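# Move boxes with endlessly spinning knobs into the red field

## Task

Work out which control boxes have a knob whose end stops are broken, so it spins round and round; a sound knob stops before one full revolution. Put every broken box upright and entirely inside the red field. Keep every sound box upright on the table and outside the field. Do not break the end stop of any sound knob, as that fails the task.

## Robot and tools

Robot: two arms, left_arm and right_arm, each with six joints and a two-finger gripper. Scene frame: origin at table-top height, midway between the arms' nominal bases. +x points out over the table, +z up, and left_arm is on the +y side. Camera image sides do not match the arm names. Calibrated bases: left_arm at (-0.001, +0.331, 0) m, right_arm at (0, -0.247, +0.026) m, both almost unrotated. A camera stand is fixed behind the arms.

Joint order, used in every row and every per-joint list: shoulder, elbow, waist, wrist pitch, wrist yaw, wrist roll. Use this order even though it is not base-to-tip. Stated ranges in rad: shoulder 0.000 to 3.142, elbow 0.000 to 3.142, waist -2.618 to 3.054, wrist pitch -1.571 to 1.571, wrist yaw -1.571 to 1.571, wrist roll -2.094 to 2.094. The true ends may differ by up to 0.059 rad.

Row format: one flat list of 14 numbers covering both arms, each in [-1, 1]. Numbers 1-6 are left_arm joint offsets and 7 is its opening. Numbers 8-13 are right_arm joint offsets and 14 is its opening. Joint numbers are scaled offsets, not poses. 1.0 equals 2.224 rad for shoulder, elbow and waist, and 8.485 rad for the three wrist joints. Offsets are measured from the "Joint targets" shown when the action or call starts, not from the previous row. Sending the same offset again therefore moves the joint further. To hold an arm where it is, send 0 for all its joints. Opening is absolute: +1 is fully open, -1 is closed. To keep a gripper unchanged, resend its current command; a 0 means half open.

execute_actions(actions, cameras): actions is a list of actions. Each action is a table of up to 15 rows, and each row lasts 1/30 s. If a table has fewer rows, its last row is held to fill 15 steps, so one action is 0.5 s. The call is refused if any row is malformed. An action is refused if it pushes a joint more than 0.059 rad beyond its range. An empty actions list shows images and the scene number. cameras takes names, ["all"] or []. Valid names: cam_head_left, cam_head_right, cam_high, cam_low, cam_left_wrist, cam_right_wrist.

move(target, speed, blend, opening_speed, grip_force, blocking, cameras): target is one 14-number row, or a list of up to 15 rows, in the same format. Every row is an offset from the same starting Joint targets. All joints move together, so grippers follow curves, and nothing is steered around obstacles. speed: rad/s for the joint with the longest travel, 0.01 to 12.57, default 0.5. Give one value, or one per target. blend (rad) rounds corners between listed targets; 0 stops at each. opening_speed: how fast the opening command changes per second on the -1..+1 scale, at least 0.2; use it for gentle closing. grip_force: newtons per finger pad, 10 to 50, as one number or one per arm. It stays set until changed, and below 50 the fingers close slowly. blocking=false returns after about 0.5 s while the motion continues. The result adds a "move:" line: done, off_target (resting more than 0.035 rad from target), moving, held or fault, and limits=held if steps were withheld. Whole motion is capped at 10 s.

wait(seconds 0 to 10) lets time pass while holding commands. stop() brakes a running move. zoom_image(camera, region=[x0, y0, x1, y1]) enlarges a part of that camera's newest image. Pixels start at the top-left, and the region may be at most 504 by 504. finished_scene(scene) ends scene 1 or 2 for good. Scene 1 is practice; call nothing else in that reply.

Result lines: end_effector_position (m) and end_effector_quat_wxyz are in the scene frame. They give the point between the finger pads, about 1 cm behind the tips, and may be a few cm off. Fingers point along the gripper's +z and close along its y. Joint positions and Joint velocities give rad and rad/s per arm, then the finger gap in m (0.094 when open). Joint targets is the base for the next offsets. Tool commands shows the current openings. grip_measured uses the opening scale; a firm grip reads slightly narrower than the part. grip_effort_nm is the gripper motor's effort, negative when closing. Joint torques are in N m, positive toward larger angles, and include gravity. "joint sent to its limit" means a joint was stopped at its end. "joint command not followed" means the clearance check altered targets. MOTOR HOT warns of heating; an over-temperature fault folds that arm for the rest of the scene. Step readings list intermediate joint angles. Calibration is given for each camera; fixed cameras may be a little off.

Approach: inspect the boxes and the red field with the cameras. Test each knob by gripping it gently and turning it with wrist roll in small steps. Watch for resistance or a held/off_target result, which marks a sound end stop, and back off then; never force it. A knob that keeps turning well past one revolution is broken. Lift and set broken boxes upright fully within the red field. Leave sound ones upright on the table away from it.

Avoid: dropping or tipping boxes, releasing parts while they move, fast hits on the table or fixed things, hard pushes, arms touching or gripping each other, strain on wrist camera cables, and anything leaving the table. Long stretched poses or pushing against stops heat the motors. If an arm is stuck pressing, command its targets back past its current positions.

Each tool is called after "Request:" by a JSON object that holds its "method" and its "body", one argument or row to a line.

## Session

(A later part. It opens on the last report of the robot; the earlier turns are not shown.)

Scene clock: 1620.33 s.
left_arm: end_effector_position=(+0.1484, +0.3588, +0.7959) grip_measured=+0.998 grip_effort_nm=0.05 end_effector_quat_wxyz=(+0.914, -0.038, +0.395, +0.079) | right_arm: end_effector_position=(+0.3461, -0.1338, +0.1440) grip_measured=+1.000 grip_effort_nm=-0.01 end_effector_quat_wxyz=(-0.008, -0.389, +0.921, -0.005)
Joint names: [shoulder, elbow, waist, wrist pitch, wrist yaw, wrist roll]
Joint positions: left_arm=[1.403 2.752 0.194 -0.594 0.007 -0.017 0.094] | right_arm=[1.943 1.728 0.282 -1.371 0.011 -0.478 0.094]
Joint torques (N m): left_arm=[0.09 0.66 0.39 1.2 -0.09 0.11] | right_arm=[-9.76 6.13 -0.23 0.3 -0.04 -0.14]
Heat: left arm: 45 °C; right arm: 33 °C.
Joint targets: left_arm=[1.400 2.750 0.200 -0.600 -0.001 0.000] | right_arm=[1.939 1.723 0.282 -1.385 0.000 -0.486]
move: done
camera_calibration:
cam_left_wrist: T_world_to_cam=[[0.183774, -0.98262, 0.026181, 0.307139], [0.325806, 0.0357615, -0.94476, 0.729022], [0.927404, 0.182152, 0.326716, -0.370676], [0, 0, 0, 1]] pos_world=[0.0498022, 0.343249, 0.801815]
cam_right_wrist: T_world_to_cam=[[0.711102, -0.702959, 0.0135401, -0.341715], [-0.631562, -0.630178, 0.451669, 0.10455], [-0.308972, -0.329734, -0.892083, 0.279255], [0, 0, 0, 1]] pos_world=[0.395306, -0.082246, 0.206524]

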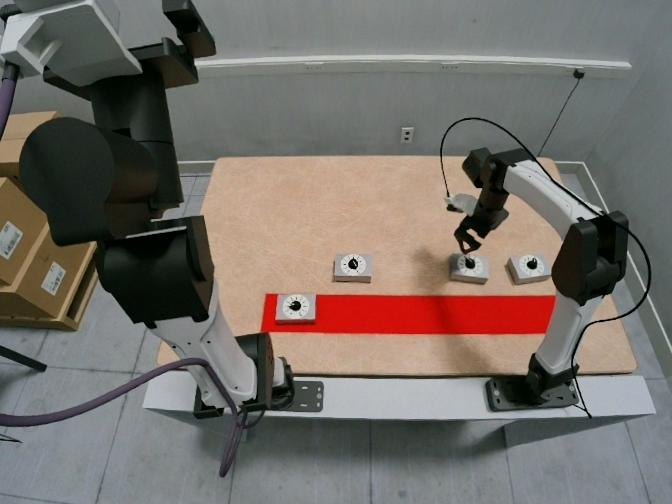

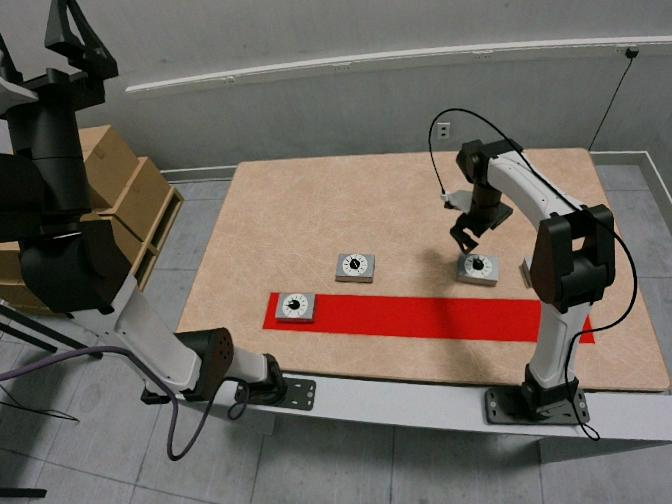

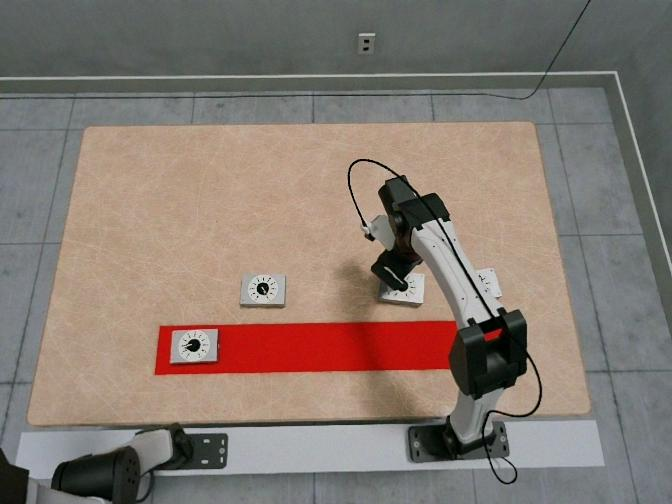

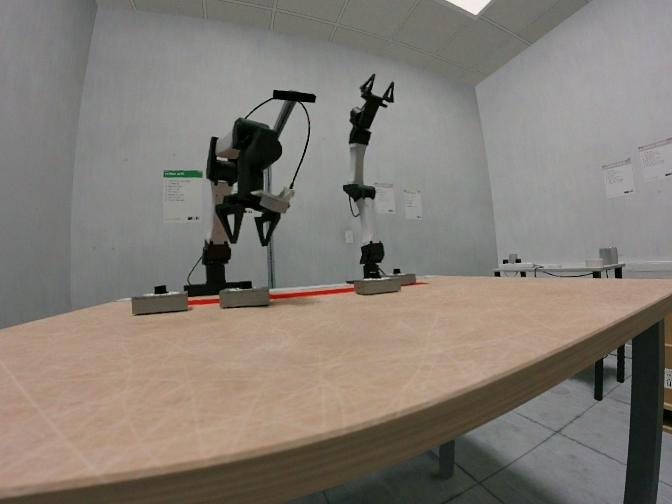

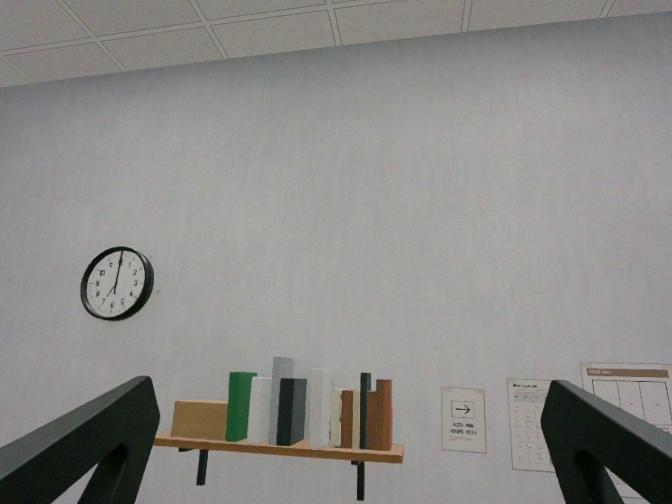

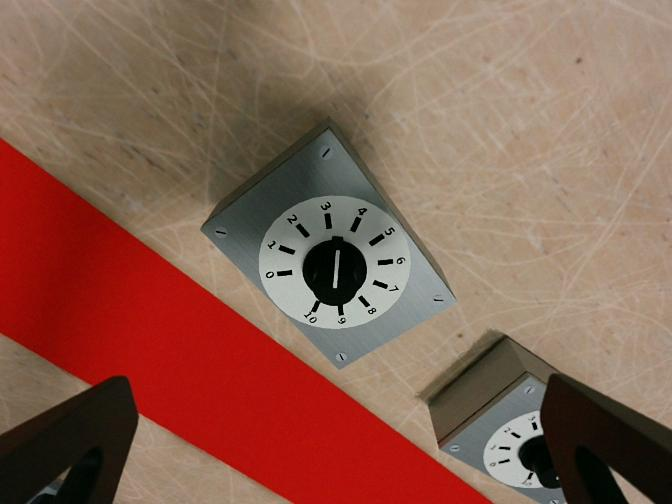

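Request:
{"method": "move", "body": {
  "target": [
    [0, 0, 0, 0, 0.0, 0, 1.0, -0.0198, -0.1554, -0.0099, 0.0410, 0, -0.0026, 1.0]
  ],
  "speed": 0.3,
  "cameras": ["cam_right_wrist", "cam_low", "cam_head_left"]
}}

Request:
{"method": "zoom_image", "body": {
  "camera": "cam_right_wrist",
  "region": [180, 200, 500, 500]
}}

Request:
{"method": "zoom_image", "body": {
  "camera": "cam_low",
  "region": [200, 220, 290, 310]
}}

Scene clock: 1680.40 s.
left_arm: end_effector_position=(+0.1463, +0.3584, +0.7963) grip_measured=+0.998 grip_effort_nm=0.05 end_effector_quat_wxyz=(+0.915, -0.038, +0.393, +0.079) | right_arm: end_effector_position=(+0.3332, -0.1442, +0.0664) grip_measured=+1.000 grip_effort_nm=-0.01 end_effector_quat_wxyz=(-0.008, -0.392, +0.920, -0.005)
Joint names: [shoulder, elbow, waist, wrist pitch, wrist yaw, wrist roll]
Joint positions: left_arm=[1.399 2.752 0.194 -0.594 0.007 -0.017 0.094] | right_arm=[1.924 1.389 0.266 -1.052 0.011 -0.501 0.094]
Joint torques (N m): left_arm=[0.39 0.62 0.4 1.19 -0.09 0.11] | right_arm=[-11.48 5.37 -0.77 0.58 -0.05 -0.09]
Heat: left arm: 38 °C; right arm: 36 °C.
Joint targets: left_arm=[1.400 2.750 0.200 -0.600 -0.001 0.000] | right_arm=[1.894 1.377 0.260 -1.037 0.000 -0.508]
move: done
camera_calibration:
cam_right_wrist: T_world_to_cam=[[0.715401, -0.698587, 0.0133229, -0.339522], [-0.627705, -0.634204, 0.451411, 0.123144], [-0.306901, -0.331303, -0.892217, 0.201732], [0, 0, 0, 1]] pos_world=[0.382104, -0.0922529, 0.128924]
Images, in order (width x height): cam_head_left 672x504, cam_low 672x504, cam_right_wrist 672x504.

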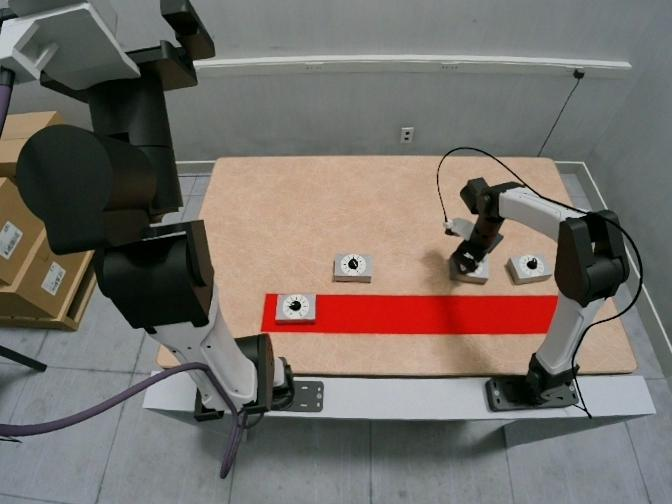

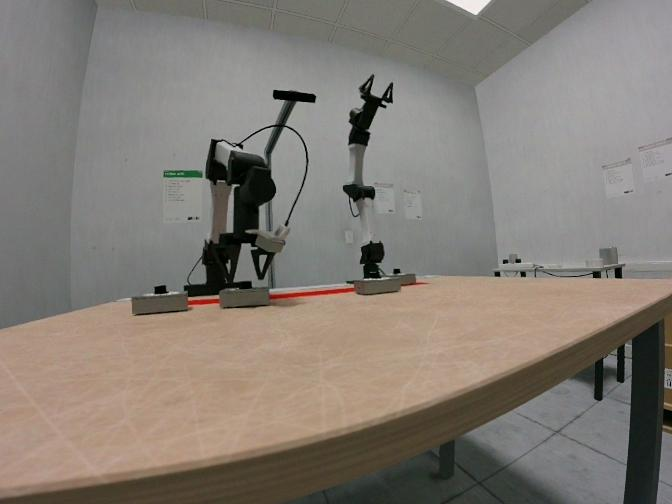

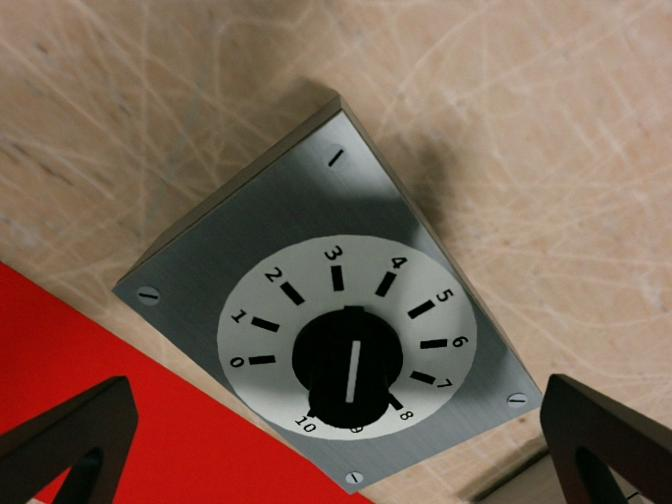

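Scaled by 1.575 from the camera's 672x504 image, which has a finer 960x720 frame.

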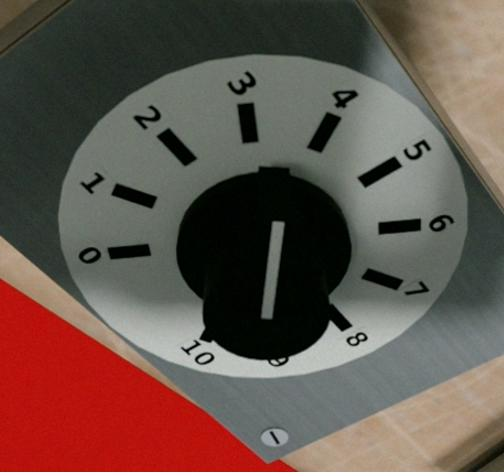

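Scaled by 5.600 from the camera's 672x504 image, which has a finer 960x720 frame.

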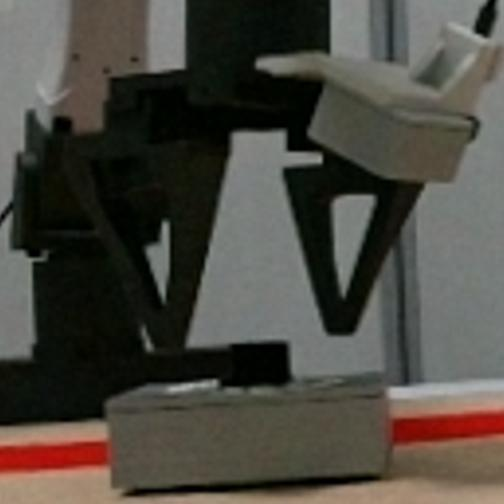

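Request:
{"method": "move", "body": {
  "target": [
    [0, 0, 0, 0, 0.0, 0, 1.0, 0.0169, -0.01214, -0.0034, 0.0046, 0, 0, 1.0]
  ],
  "speed": 0.1,
  "cameras": ["cam_right_wrist", "cam_low"]
}}

Request:
{"method": "zoom_image", "body": {
  "camera": "cam_right_wrist",
  "region": [180, 200, 500, 500]
}}

Request:
{"method": "zoom_image", "body": {
  "camera": "cam_low",
  "region": [200, 220, 290, 310]
}}

Scene clock: 1707.77 s.
left_arm: end_effector_position=(+0.1463, +0.3584, +0.7963) grip_measured=+0.998 grip_effort_nm=0.05 end_effector_quat_wxyz=(+0.915, -0.038, +0.393, +0.079) | right_arm: end_effector_position=(+0.3352, -0.1462, +0.0602) grip_measured=+1.000 grip_effort_nm=-0.01 end_effector_quat_wxyz=(-0.001, -0.389, +0.921, -0.006)
Joint names: [shoulder, elbow, waist, wrist pitch, wrist yaw, wrist roll]
Joint positions: left_arm=[1.399 2.752 0.194 -0.594 0.007 -0.017 0.094] | right_arm=[1.924 1.364 0.259 -1.013 0.011 -0.501 0.094]
Joint torques (N m): left_arm=[0.39 0.64 0.39 1.19 -0.09 0.11] | right_arm=[-8.17 5.23 -0.79 0.58 -0.04 -0.11]
Heat: left arm: 36 °C; right arm: 44 °C.
Joint targets: left_arm=[1.400 2.750 0.200 -0.600 -0.001 0.000] | right_arm=[1.932 1.350 0.252 -0.998 0.000 -0.508]
move: done
camera_calibration:
cam_right_wrist: T_world_to_cam=[[0.710086, -0.703842, 0.0196021, -0.341639], [-0.637982, -0.631363, 0.440862, 0.13046], [-0.297921, -0.325555, -0.897361, 0.194269], [0, 0, 0, 1]] pos_world=[0.383701, -0.0948466, 0.123511]
Images, in order (width x height): cam_low 672x504, cam_right_wrist 672x504.

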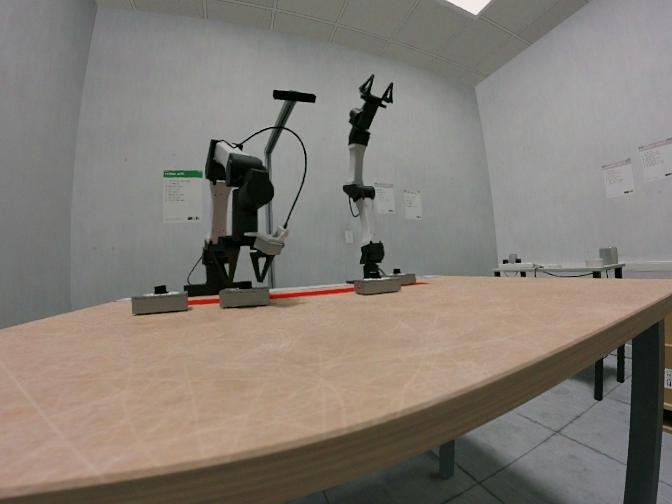

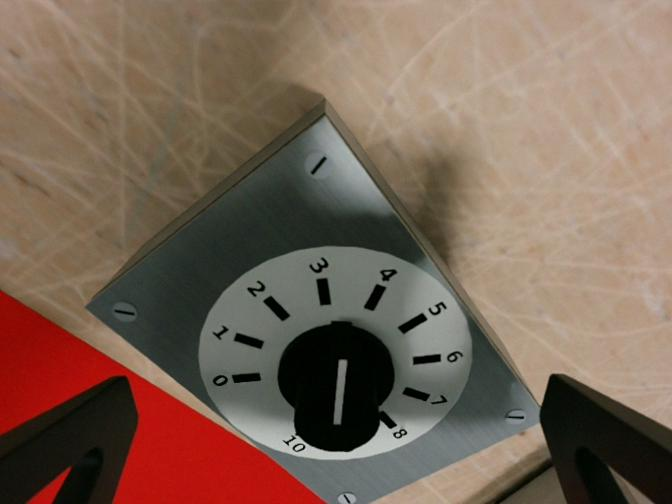

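Scaled by 1.575 from the camera's 672x504 image, which has a finer 960x720 frame.

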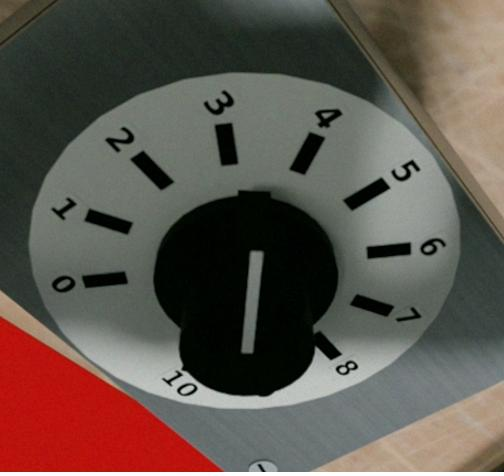

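Scaled by 5.600 from the camera's 672x504 image, which has a finer 960x720 frame.

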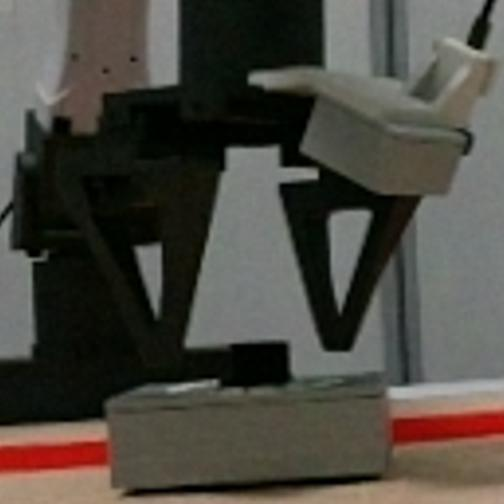

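Request:
{"method": "move", "body": {
  "target": [
    [0, 0, 0, 0, 0.0, 0, 1.0, 0.0030, -0.0065, 0, 0.0018, 0, 0, -0.3]
  ],
  "speed": 0.1,
  "opening_speed": 0.6
}}

Request:
{"method": "move", "body": {
  "target": [
    [0, 0, 0, 0, 0.0, 0, 1.0, 0, 0, 0, 0, 0, 0, -0.6]
  ],
  "speed": 0.1,
  "grip_force": [50, 15],
  "opening_speed": 0.3,
  "cameras": ["cam_right_wrist", "cam_low"]
}}

Request:
{"method": "zoom_image", "body": {
  "camera": "cam_right_wrist",
  "region": [180, 220, 500, 504]
}}

Request:
{"method": "zoom_image", "body": {
  "camera": "cam_low",
  "region": [200, 220, 290, 310]
}}

Scene clock: 1723.80 s.
left_arm: end_effector_position=(+0.1463, +0.3584, +0.7963) grip_measured=+0.998 grip_effort_nm=0.05 end_effector_quat_wxyz=(+0.915, -0.038, +0.393, +0.079) | right_arm: end_effector_position=(+0.3342, -0.1465, +0.0555) grip_measured=-0.297 grip_effort_nm=-0.16 end_effector_quat_wxyz=(-0.003, -0.389, +0.921, -0.006)
Joint names: [shoulder, elbow, waist, wrist pitch, wrist yaw, wrist roll]
Joint positions: left_arm=[1.399 2.752 0.194 -0.594 0.007 -0.017 0.094] | right_arm=[1.927 1.349 0.259 -0.997 0.011 -0.502 0.033]
Joint torques (N m): left_arm=[0.39 0.62 0.4 1.19 -0.09 0.11] | right_arm=[-7.91 5.09 -0.7 0.6 -0.05 -0.1]
Heat: left arm: 36 °C; right arm: 42 °C.
Joint targets: left_arm=[1.400 2.750 0.200 -0.600 -0.001 0.000] | right_arm=[1.939 1.336 0.252 -0.983 0.000 -0.508]
move: done

Scene clock: 1726.00 s.
left_arm: end_effector_position=(+0.1463, +0.3584, +0.7963) grip_measured=+0.998 grip_effort_nm=0.05 end_effector_quat_wxyz=(+0.915, -0.038, +0.393, +0.079) | right_arm: end_effector_position=(+0.3343, -0.1465, +0.0555) grip_measured=-0.595 grip_effort_nm=-0.25 end_effector_quat_wxyz=(-0.002, -0.389, +0.921, -0.006)
Joint names: [shoulder, elbow, waist, wrist pitch, wrist yaw, wrist roll]
Joint positions: left_arm=[1.399 2.752 0.194 -0.594 0.007 -0.017 0.094] | right_arm=[1.927 1.349 0.259 -0.996 0.011 -0.502 0.019]
Joint torques (N m): left_arm=[0.38 0.62 0.4 1.19 -0.09 0.11] | right_arm=[-7.99 5.22 -0.77 0.61 -0.04 -0.07]
Heat: left arm: 35 °C; right arm: 42 °C.
Joint targets: left_arm=[1.400 2.750 0.200 -0.600 -0.001 0.000] | right_arm=[1.939 1.336 0.252 -0.983 0.000 -0.508]
grip_force (N): 50, 15
move: done
camera_calibration:
cam_right_wrist: T_world_to_cam=[[0.71064, -0.703308, 0.0186854, -0.34117], [-0.636718, -0.631603, 0.442343, 0.131129], [-0.299302, -0.326244, -0.896651, 0.189976], [0, 0, 0, 1]] pos_world=[0.382801, -0.0951471, 0.118713]
Images, in order (width x height): cam_low 672x504, cam_right_wrist 672x504.

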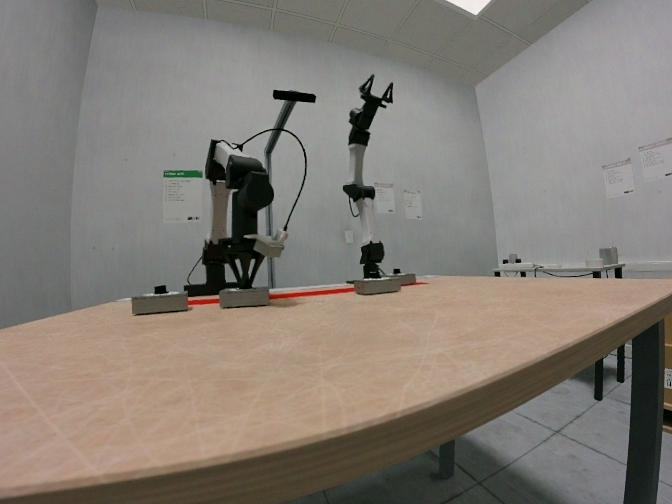

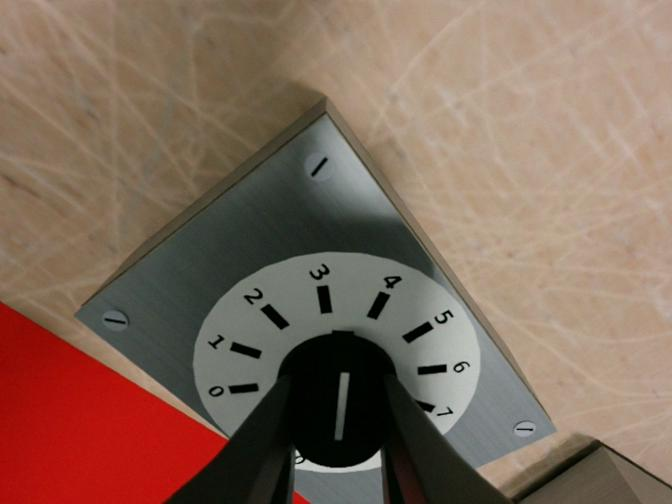

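Scaled by 1.575 from the camera's 672x504 image, which has a finer 960x720 frame.

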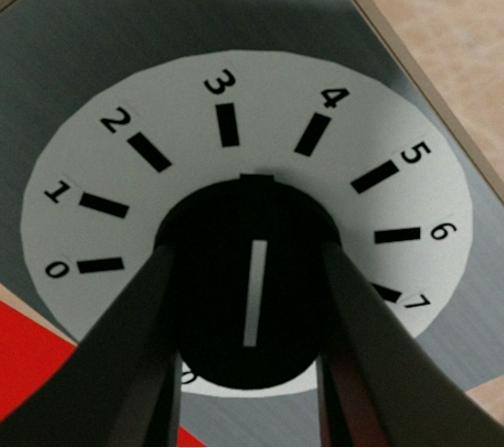

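Scaled by 5.600 from the camera's 672x504 image, which has a finer 960x720 frame.

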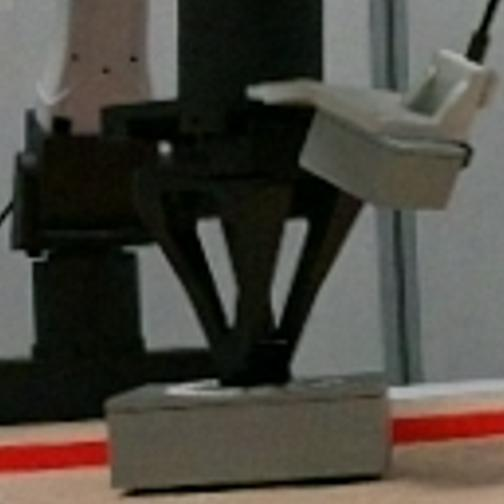

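Request:
{"method": "move", "body": {
  "target": [
    [0, 0, 0, 0, 0.0, 0, 1.0, 0, 0, 0, 0, 0, 0, -0.62]
  ],
  "speed": 0.1,
  "opening_speed": 0.3
}}

Request:
{"method": "move", "body": {
  "target": [
    [0, 0, 0, 0, 0.0, 0, 1.0, 0, 0, 0, 0, 0, -0.0412, -0.62]
  ],
  "speed": 0.3,
  "cameras": ["cam_right_wrist"]
}}

Request:
{"method": "zoom_image", "body": {
  "camera": "cam_right_wrist",
  "region": [180, 220, 500, 504]
}}

Scene clock: 1733.77 s.
left_arm: end_effector_position=(+0.1463, +0.3584, +0.7963) grip_measured=+0.998 grip_effort_nm=0.05 end_effector_quat_wxyz=(+0.915, -0.038, +0.393, +0.079) | right_arm: end_effector_position=(+0.3343, -0.1465, +0.0555) grip_measured=-0.602 grip_effort_nm=-0.38 end_effector_quat_wxyz=(-0.002, -0.389, +0.921, -0.006)
Joint names: [shoulder, elbow, waist, wrist pitch, wrist yaw, wrist roll]
Joint positions: left_arm=[1.399 2.752 0.194 -0.594 0.007 -0.017 0.094] | right_arm=[1.927 1.349 0.259 -0.996 0.011 -0.502 0.019]
Joint torques (N m): left_arm=[0.39 0.64 0.39 1.19 -0.09 0.11] | right_arm=[-7.92 5.07 -0.76 0.59 -0.05 -0.1]
Heat: left arm: 35 °C; right arm: 41 °C.
Joint targets: left_arm=[1.400 2.750 0.200 -0.600 -0.001 0.000] | right_arm=[1.939 1.336 0.252 -0.983 0.000 -0.508]
grip_force (N): 50, 15
move: done

Scene clock: 1735.60 s.
left_arm: end_effector_position=(+0.1463, +0.3584, +0.7963) grip_measured=+0.998 grip_effort_nm=0.05 end_effector_quat_wxyz=(+0.915, -0.038, +0.393, +0.079) | right_arm: end_effector_position=(+0.3343, -0.1465, +0.0555) grip_measured=-0.602 grip_effort_nm=-0.38 end_effector_quat_wxyz=(-0.003, -0.542, +0.840, -0.005)
Joint names: [shoulder, elbow, waist, wrist pitch, wrist yaw, wrist roll]
Joint positions: left_arm=[1.399 2.752 0.194 -0.594 0.007 -0.017 0.094] | right_arm=[1.927 1.349 0.259 -0.996 0.011 -0.849 0.019]
Joint torques (N m): left_arm=[0.39 0.62 0.4 1.19 -0.1 0.11] | right_arm=[-7.94 5.14 -0.7 0.57 -0.07 -0.13]
Heat: left arm: 35 °C; right arm: 41 °C.
Joint targets: left_arm=[1.400 2.750 0.200 -0.600 -0.001 0.000] | right_arm=[1.939 1.336 0.252 -0.983 0.000 -0.857]
grip_force (N): 50, 15
move: done
camera_calibration:
cam_right_wrist: T_world_to_cam=[[0.907585, -0.419591, 0.015263, -0.365199], [-0.38204, -0.81019, 0.444565, 0.0197121], [-0.174169, -0.409312, -0.895617, 0.135892], [0, 0, 0, 1]] pos_world=[0.362649, -0.0816416, 0.118518]
Images, in order (width x height): cam_right_wrist 672x504.

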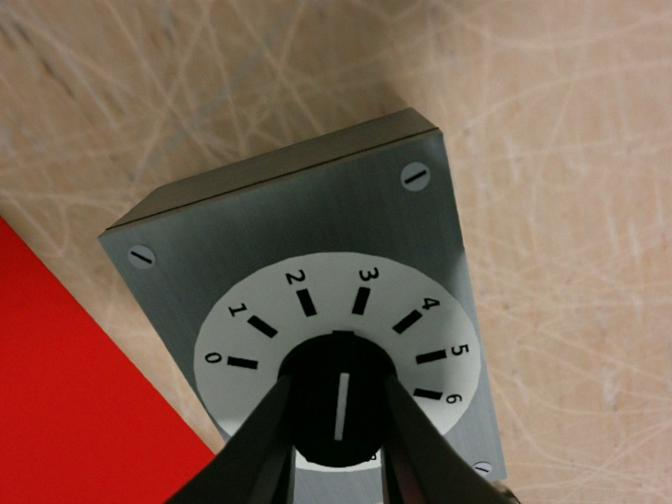

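Scaled by 1.575 from the camera's 672x504 image, which has a finer 960x720 frame.

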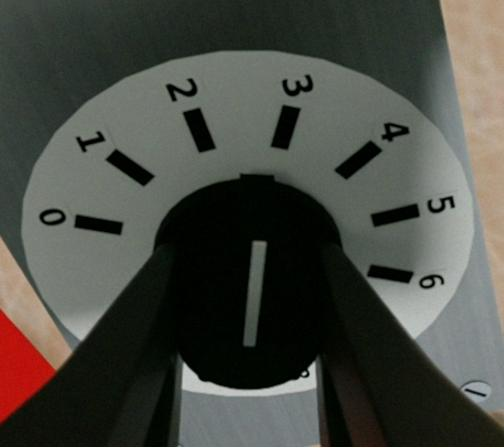

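Request:
{"method": "move", "body": {
  "target": [
    [0, 0, 0, 0, 0.0, 0, 1.0, 0, 0, 0, 0, 0, -0.1350, -0.62]
  ],
  "speed": 0.4,
  "cameras": ["cam_right_wrist"]
}}

Request:
{"method": "zoom_image", "body": {
  "camera": "cam_right_wrist",
  "region": [180, 220, 500, 504]
}}

Scene clock: 1744.83 s.
left_arm: end_effector_position=(+0.1463, +0.3584, +0.7963) grip_measured=+0.998 grip_effort_nm=0.05 end_effector_quat_wxyz=(+0.915, -0.038, +0.393, +0.079) | right_arm: end_effector_position=(+0.3344, -0.1464, +0.0555) grip_measured=-0.602 grip_effort_nm=-0.38 end_effector_quat_wxyz=(+0.005, +0.911, -0.412, +0.003)
Joint names: [shoulder, elbow, waist, wrist pitch, wrist yaw, wrist roll]
Joint positions: left_arm=[1.399 2.752 0.194 -0.594 0.007 -0.017 0.094] | right_arm=[1.927 1.349 0.259 -0.996 0.011 -1.993 0.019]
Joint torques (N m): left_arm=[0.39 0.62 0.4 1.19 -0.09 0.11] | right_arm=[-7.82 5.12 -0.79 0.52 -0.09 -0.12]
Heat: left arm: 35 °C; right arm: 40 °C.
Joint targets: left_arm=[1.400 2.750 0.200 -0.600 -0.001 0.000] | right_arm=[1.939 1.336 0.252 -0.982 0.000 -2.003]
grip_force (N): 50, 15
move: done
camera_calibration:
cam_right_wrist: T_world_to_cam=[[0.757238, 0.653132, 0.00304604, -0.157356], [0.584483, -0.679713, 0.443136, -0.284156], [0.291496, -0.333779, -0.896449, -0.00866691], [0, 0, 0, 1]] pos_world=[0.287766, -0.0932629, 0.118629]
Images, in order (width x height): cam_right_wrist 672x504.

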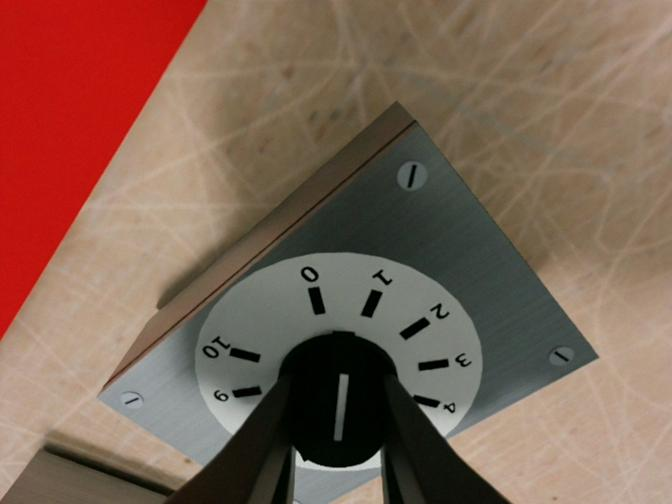

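Scaled by 1.575 from the camera's 672x504 image, which has a finer 960x720 frame.

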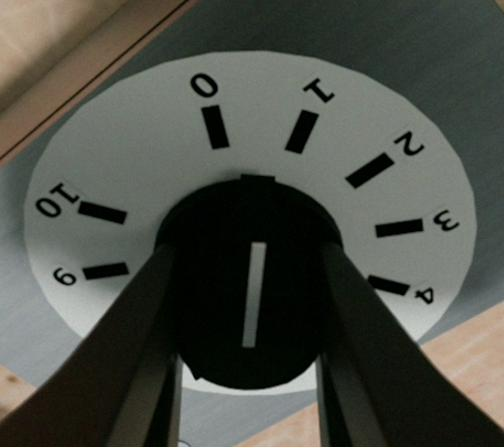

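Request:
{"method": "move", "body": {
  "target": [
    [0, 0, 0, 0, 0.0, 0, 1.0, 0, 0, 0, 0, 0, 0, 0.3],
    [0, 0, 0, 0, 0.0, 0, 1.0, 0, 0, 0, 0, 0, 0.3725, 0.3],
    [0, 0, 0, 0, 0.0, 0, 1.0, 0, 0, 0, 0, 0, 0.3725, -0.3]
  ],
  "speed": 0.7,
  "cameras": ["cam_right_wrist"]
}}

Request:
{"method": "move", "body": {
  "target": [
    [0, 0, 0, 0, 0.0, 0, 1.0, 0, 0, 0, 0, 0, 0, -0.62]
  ],
  "speed": 0.1,
  "opening_speed": 0.4,
  "cameras": ["cam_right_wrist"]
}}

Request:
{"method": "zoom_image", "body": {
  "camera": "cam_right_wrist",
  "region": [180, 220, 500, 504]
}}

Scene clock: 1764.50 s.
left_arm: end_effector_position=(+0.1463, +0.3584, +0.7963) grip_measured=+0.998 grip_effort_nm=0.05 end_effector_quat_wxyz=(+0.915, -0.038, +0.393, +0.079) | right_arm: end_effector_position=(+0.3346, -0.1464, +0.0554) grip_measured=-0.297 grip_effort_nm=-0.16 end_effector_quat_wxyz=(+0.003, +0.413, +0.911, -0.005)
Joint names: [shoulder, elbow, waist, wrist pitch, wrist yaw, wrist roll]
Joint positions: left_arm=[1.399 2.752 0.194 -0.594 0.007 -0.017 0.094] | right_arm=[1.928 1.349 0.259 -0.995 0.011 1.15 0.033]
Joint torques (N m): left_arm=[0.39 0.62 0.39 1.2 -0.09 0.11] | right_arm=[-7.94 5.08 -0.83 0.53 0.03 0.06]
Heat: left arm: 34 °C; right arm: 39 °C.
Joint targets: left_arm=[1.400 2.750 0.200 -0.600 -0.001 0.000] | right_arm=[1.939 1.336 0.252 -0.983 0.000 1.158]
grip_force (N): 50, 15
move: done
camera_calibration:
cam_right_wrist: T_world_to_cam=[[-0.758689, -0.651227, 0.0171293, 0.158009], [-0.583699, 0.691224, 0.426034, 0.30832], [-0.289285, 0.313229, -0.904545, 0.280656], [0, 0, 0, 1]] pos_world=[0.381035, -0.198128, 0.119805]
Images, in order (width x height): cam_right_wrist 672x504.

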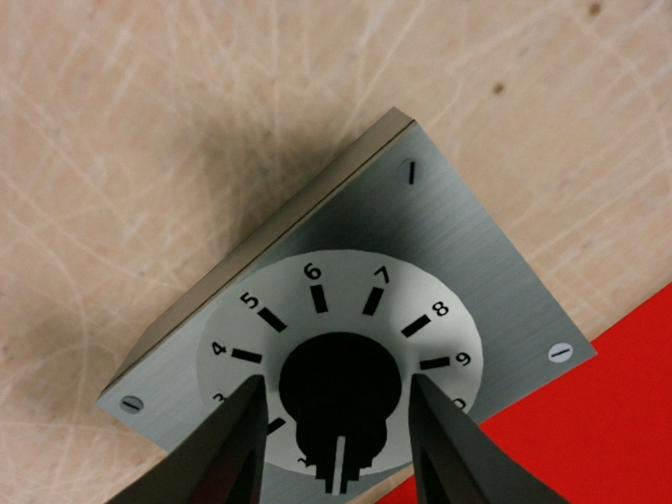

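Scene clock: 1766.73 s.
left_arm: end_effector_position=(+0.1463, +0.3584, +0.7963) grip_measured=+0.998 grip_effort_nm=0.05 end_effector_quat_wxyz=(+0.915, -0.038, +0.393, +0.079) | right_arm: end_effector_position=(+0.3345, -0.1464, +0.0554) grip_measured=-0.601 grip_effort_nm=-0.35 end_effector_quat_wxyz=(+0.003, +0.413, +0.911, -0.005)
Joint names: [shoulder, elbow, waist, wrist pitch, wrist yaw, wrist roll]
Joint positions: left_arm=[1.399 2.752 0.194 -0.594 0.007 -0.017 0.094] | right_arm=[1.928 1.349 0.259 -0.995 0.011 1.151 0.019]
Joint torques (N m): left_arm=[0.39 0.64 0.39 1.19 -0.09 0.11] | right_arm=[-7.94 5.09 -0.65 0.54 0.01 0.06]
Heat: left arm: 34 °C; right arm: 40 °C.
Joint targets: left_arm=[1.400 2.750 0.200 -0.600 -0.001 0.000] | right_arm=[1.939 1.336 0.252 -0.983 0.000 1.158]
grip_force (N): 50, 15
move: done
camera_calibration:
cam_right_wrist: T_world_to_cam=[[-0.758936, -0.650931, 0.0174772, 0.158044], [-0.583274, 0.691496, 0.426176, 0.308137], [-0.289496, 0.313246, -0.904472, 0.280702], [0, 0, 0, 1]] pos_world=[0.380936, -0.198128, 0.119805]
Images, in order (width x height): cam_right_wrist 672x504.

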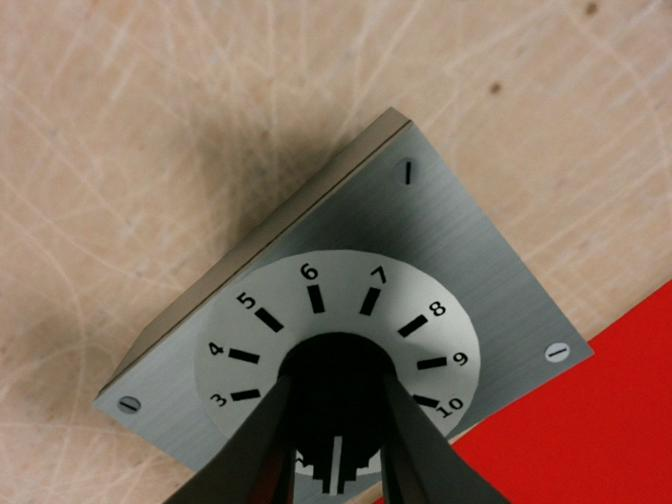

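Scaled by 1.575 from the camera's 672x504 image, which has a finer 960x720 frame.

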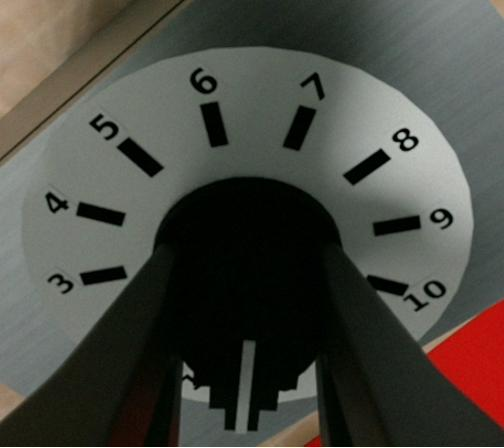

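Request:
{"method": "move", "body": {
  "target": [
    [0, 0, 0, 0, 0.0, 0, 1.0, 0, 0, 0, 0, 0, -0.0236, -0.62]
  ],
  "speed": 0.15
}}

Request:
{"method": "move", "body": {
  "target": [
    [0, 0, 0, 0, 0.0, 0, 1.0, 0, 0, 0, 0, 0, -0.0106, -0.62]
  ],
  "speed": 0.1,
  "cameras": ["cam_right_wrist"]
}}

Request:
{"method": "zoom_image", "body": {
  "camera": "cam_right_wrist",
  "region": [180, 220, 500, 504]
}}

Scene clock: 1776.03 s.
left_arm: end_effector_position=(+0.1463, +0.3584, +0.7963) grip_measured=+0.998 grip_effort_nm=0.05 end_effector_quat_wxyz=(+0.915, -0.038, +0.393, +0.079) | right_arm: end_effector_position=(+0.3345, -0.1464, +0.0554) grip_measured=-0.602 grip_effort_nm=-0.38 end_effector_quat_wxyz=(+0.002, +0.327, +0.945, -0.005)
Joint names: [shoulder, elbow, waist, wrist pitch, wrist yaw, wrist roll]
Joint positions: left_arm=[1.399 2.752 0.194 -0.594 0.007 -0.017 0.094] | right_arm=[1.928 1.349 0.259 -0.995 0.011 0.965 0.019]
Joint torques (N m): left_arm=[0.39 0.62 0.39 1.19 -0.09 0.11] | right_arm=[-7.92 5.22 -0.8 0.55 0.03 -0.13]
Heat: left arm: 34 °C; right arm: 40 °C.
Joint targets: left_arm=[1.400 2.750 0.200 -0.600 -0.001 0.000] | right_arm=[1.939 1.336 0.252 -0.983 0.000 0.957]
grip_force (N): 50, 15
move: done

Scene clock: 1777.43 s.
left_arm: end_effector_position=(+0.1463, +0.3584, +0.7963) grip_measured=+0.998 grip_effort_nm=0.05 end_effector_quat_wxyz=(+0.915, -0.038, +0.393, +0.079) | right_arm: end_effector_position=(+0.3345, -0.1464, +0.0554) grip_measured=-0.602 grip_effort_nm=-0.38 end_effector_quat_wxyz=(+0.002, +0.285, +0.959, -0.006)
Joint names: [shoulder, elbow, waist, wrist pitch, wrist yaw, wrist roll]
Joint positions: left_arm=[1.399 2.752 0.194 -0.594 0.007 -0.017 0.094] | right_arm=[1.928 1.349 0.259 -0.995 0.011 0.876 0.019]
Joint torques (N m): left_arm=[0.38 0.62 0.39 1.19 -0.1 0.11] | right_arm=[-7.91 5.2 -0.66 0.55 0.02 -0.11]
Heat: left arm: 34 °C; right arm: 40 °C.
Joint targets: left_arm=[1.400 2.750 0.200 -0.600 -0.001 0.000] | right_arm=[1.939 1.336 0.252 -0.983 0.000 0.867]
grip_force (N): 50, 15
move: done
camera_calibration:
cam_right_wrist: T_world_to_cam=[[-0.553552, -0.832581, 0.0197074, 0.0626044], [-0.747827, 0.507338, 0.42821, 0.336081], [-0.366518, 0.222299, -0.903465, 0.29315], [0, 0, 0, 1]] pos_world=[0.39343, -0.18355, 0.119704]
Images, in order (width x height): cam_right_wrist 672x504.

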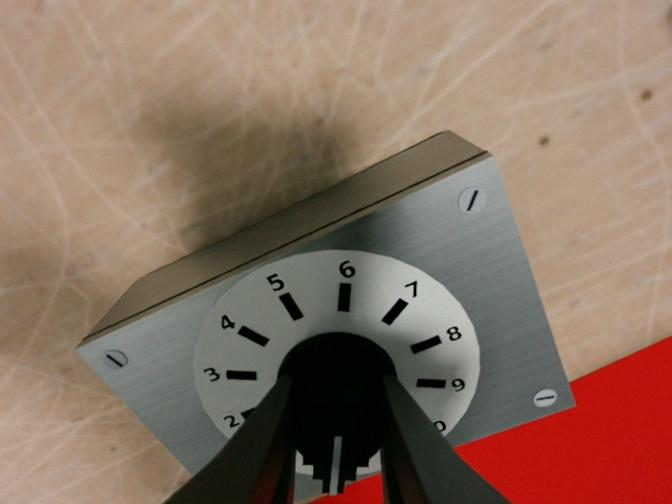

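Scaled by 1.575 from the camera's 672x504 image, which has a finer 960x720 frame.

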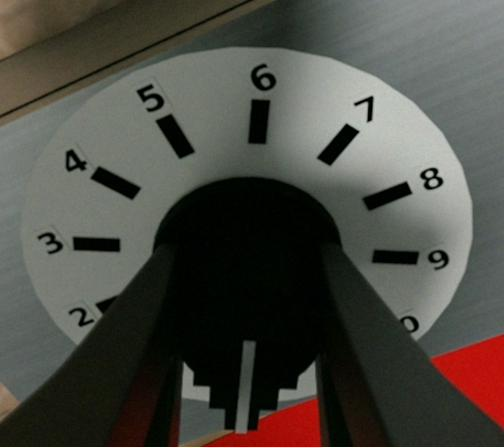

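Request:
{"method": "move", "body": {
  "target": [
    [0, 0, 0, 0, 0.0, 0, 1.0, 0, 0, 0, 0, 0, -0.0106, -0.62]
  ],
  "speed": 0.1,
  "cameras": ["cam_right_wrist"]
}}

Request:
{"method": "zoom_image", "body": {
  "camera": "cam_right_wrist",
  "region": [180, 220, 500, 504]
}}

Scene clock: 1786.80 s.
left_arm: end_effector_position=(+0.1463, +0.3584, +0.7963) grip_measured=+0.998 grip_effort_nm=0.05 end_effector_quat_wxyz=(+0.915, -0.038, +0.393, +0.079) | right_arm: end_effector_position=(+0.3351, -0.1467, +0.0554) grip_measured=-0.602 grip_effort_nm=-0.38 end_effector_quat_wxyz=(+0.002, +0.245, +0.970, -0.005)
Joint names: [shoulder, elbow, waist, wrist pitch, wrist yaw, wrist roll]
Joint positions: left_arm=[1.399 2.752 0.194 -0.594 0.007 -0.017 0.094] | right_arm=[1.928 1.349 0.257 -0.993 0.011 0.791 0.019]
Joint torques (N m): left_arm=[0.39 0.62 0.39 1.19 -0.09 0.11] | right_arm=[-7.97 5.19 -0.69 0.54 0.04 -0.16]
Heat: left arm: 34 °C; right arm: 40 °C.
Joint targets: left_arm=[1.400 2.750 0.200 -0.600 -0.001 0.000] | right_arm=[1.939 1.336 0.252 -0.983 0.000 0.778]
grip_force (N): 50, 15
move: done
camera_calibration:
cam_right_wrist: T_world_to_cam=[[-0.482503, -0.875696, 0.0186481, 0.0326284], [-0.787671, 0.443117, 0.428044, 0.340584], [-0.3831, 0.191844, -0.903565, 0.294498], [0, 0, 0, 1]] pos_world=[0.396833, -0.178844, 0.119705]
Images, in order (width x height): cam_right_wrist 672x504.

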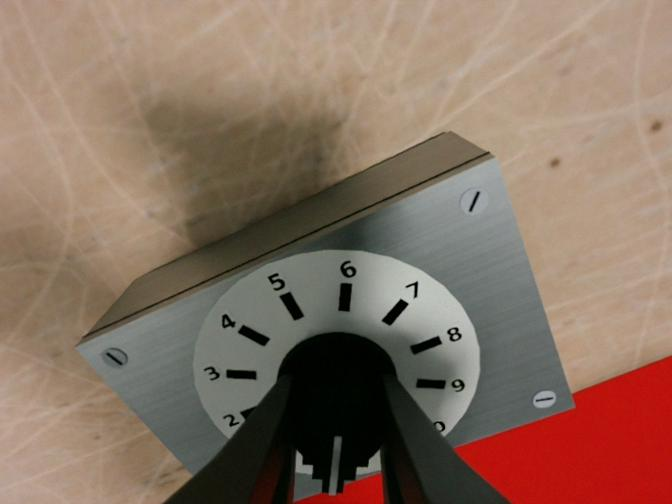

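Scaled by 1.575 from the camera's 672x504 image, which has a finer 960x720 frame.

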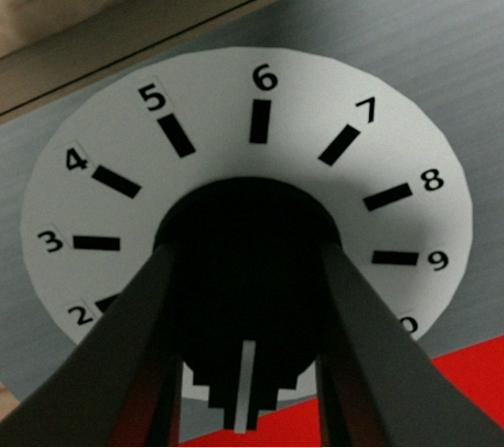

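Request:
{"method": "move", "body": {
  "target": [
    [0, 0, 0, 0, 0.0, 0, 1.0, 0, 0, 0, 0, 0, 0.0059, -0.62],
    [0, 0, 0, 0, 0.0, 0, 1.0, 0, 0, 0, 0, 0, 0.0059, 1.0],
    [0, 0, 0, 0, 0.0, 0, 1.0, 0, 0.1569, 0, -0.0410, 0, 0.0059, 1.0],
    [0, 0, 0, 0, 0.0, 0, 1.0, -0.0571, 0.1129, -0.2370, -0.0415, 0, -0.0662, 1.0]
  ],
  "speed": 0.5,
  "grip_force": 50,
  "cameras": ["all"]
}}

Request:
{"method": "zoom_image", "body": {
  "camera": "cam_right_wrist",
  "region": [180, 150, 500, 430]
}}

Request:
{"method": "zoom_image", "body": {
  "camera": "cam_high",
  "region": [340, 230, 540, 400]
}}

Scene clock: 1823.70 s.
left_arm: end_effector_position=(+0.1463, +0.3584, +0.7963) grip_measured=+0.998 grip_effort_nm=0.05 end_effector_quat_wxyz=(+0.915, -0.038, +0.393, +0.079) | right_arm: end_effector_position=(+0.3347, -0.3298, +0.1479) grip_measured=+0.997 grip_effort_nm=0.17 end_effector_quat_wxyz=(+0.007, +0.229, +0.974, -0.004)
Joint names: [shoulder, elbow, waist, wrist pitch, wrist yaw, wrist roll]
Joint positions: left_arm=[1.399 2.752 0.194 -0.594 0.007 -0.017 0.094] | right_arm=[1.836 1.602 -0.277 -1.323 0.009 0.224 0.094]
Joint torques (N m): left_arm=[0.39 0.64 0.39 1.19 -0.09 0.11] | right_arm=[-10.63 5.45 0.01 0.35 0.04 -0.08]
Heat: left arm: 33 °C; right arm: 40 °C.
Joint targets: left_arm=[1.400 2.750 0.200 -0.600 -0.001 0.000] | right_arm=[1.812 1.586 -0.275 -1.335 0.000 0.216]
move: done
camera_calibration:
cam_left_wrist: T_world_to_cam=[[0.183692, -0.982635, 0.0261831, 0.307039], [0.328953, 0.0363496, -0.943647, 0.728564], [0.926308, 0.181953, 0.329918, -0.371118], [0, 0, 0, 1]] pos_world=[0.0477062, 0.34275, 0.801906]
cam_right_wrist: T_world_to_cam=[[-0.453381, -0.89118, 0.0156028, -0.144017], [-0.805653, 0.417232, 0.420525, 0.380486], [-0.381274, 0.178087, -0.907147, 0.40849], [0, 0, 0, 1]] pos_world=[0.396991, -0.359843, 0.212803]

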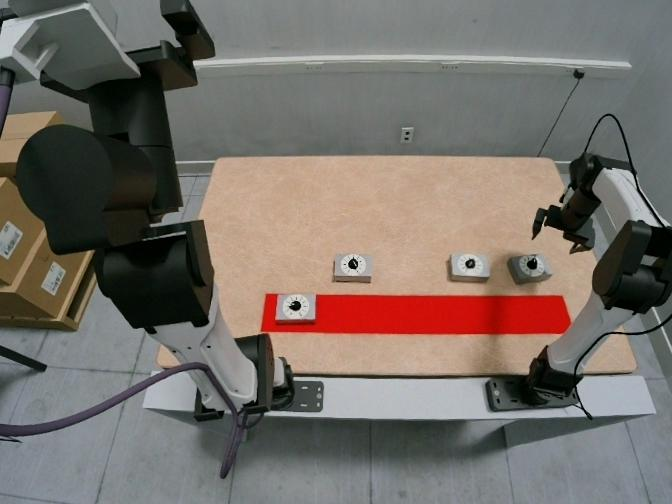

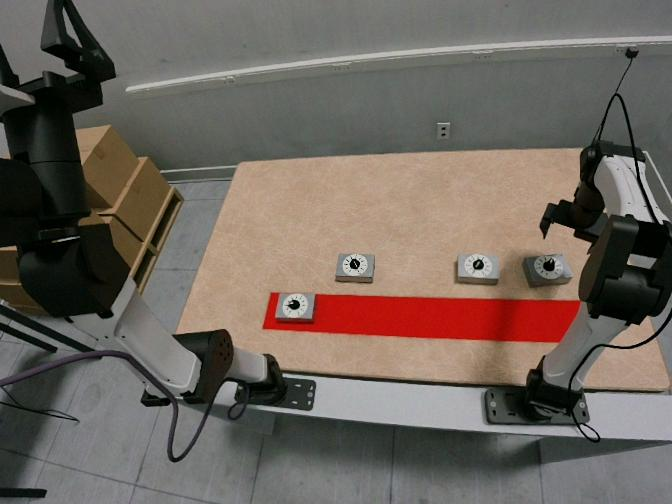

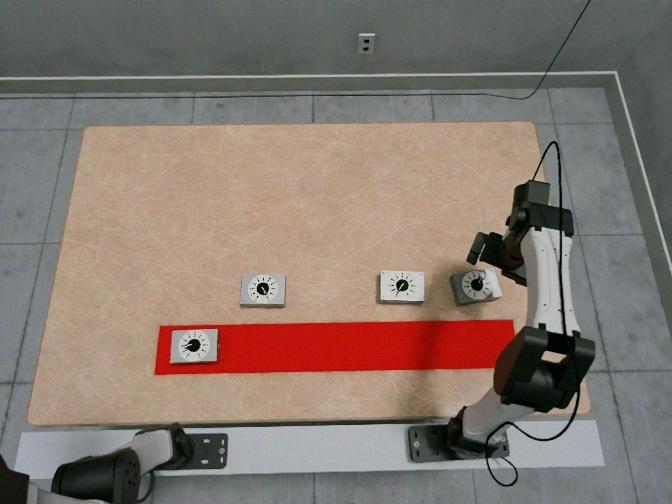

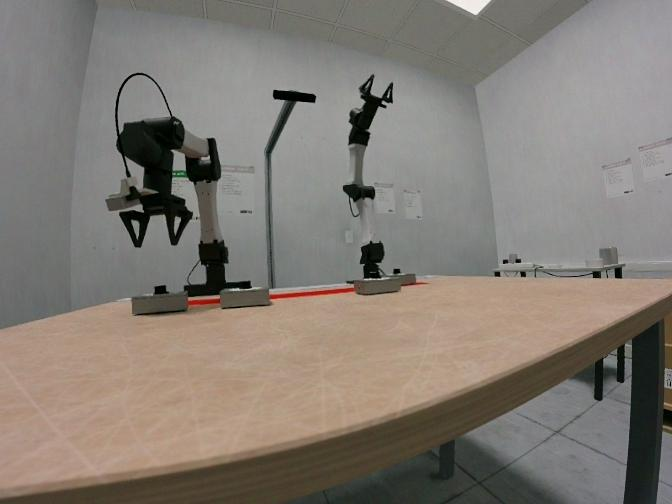

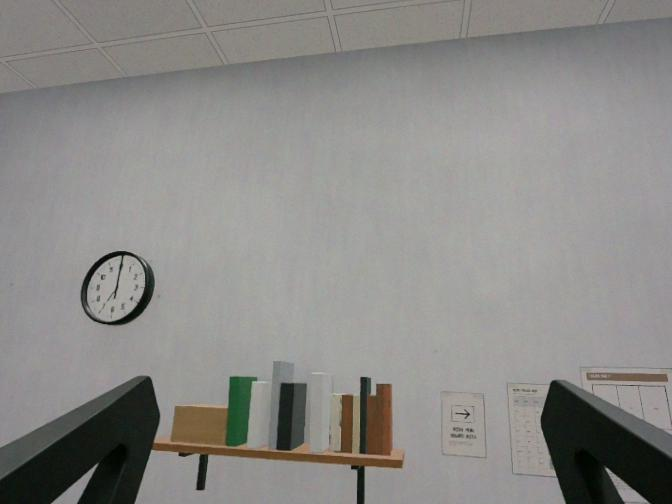

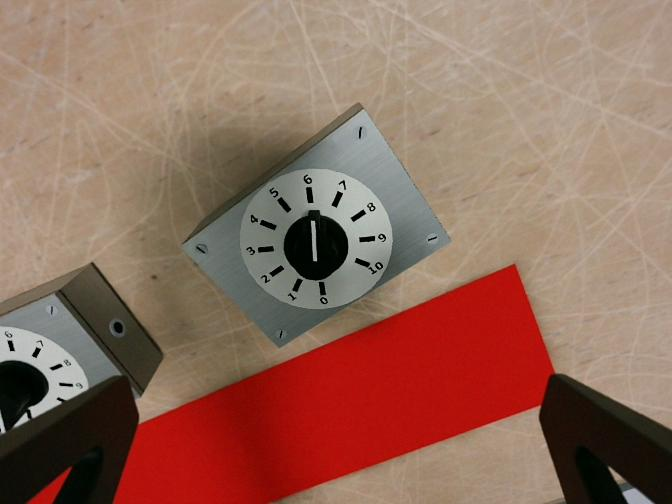

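Scaled by 1.575 from the camera's 672x504 image, which has a finer 960x720 frame.

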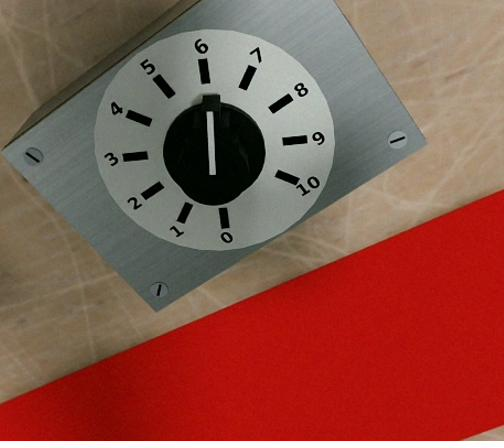

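Scaled by 2.520 from the camera's 672x504 image, which has a finer 960x720 frame.

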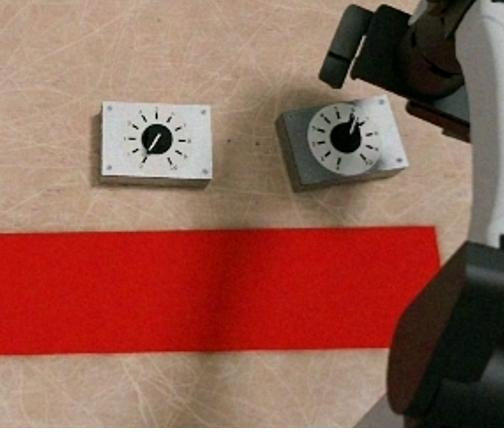

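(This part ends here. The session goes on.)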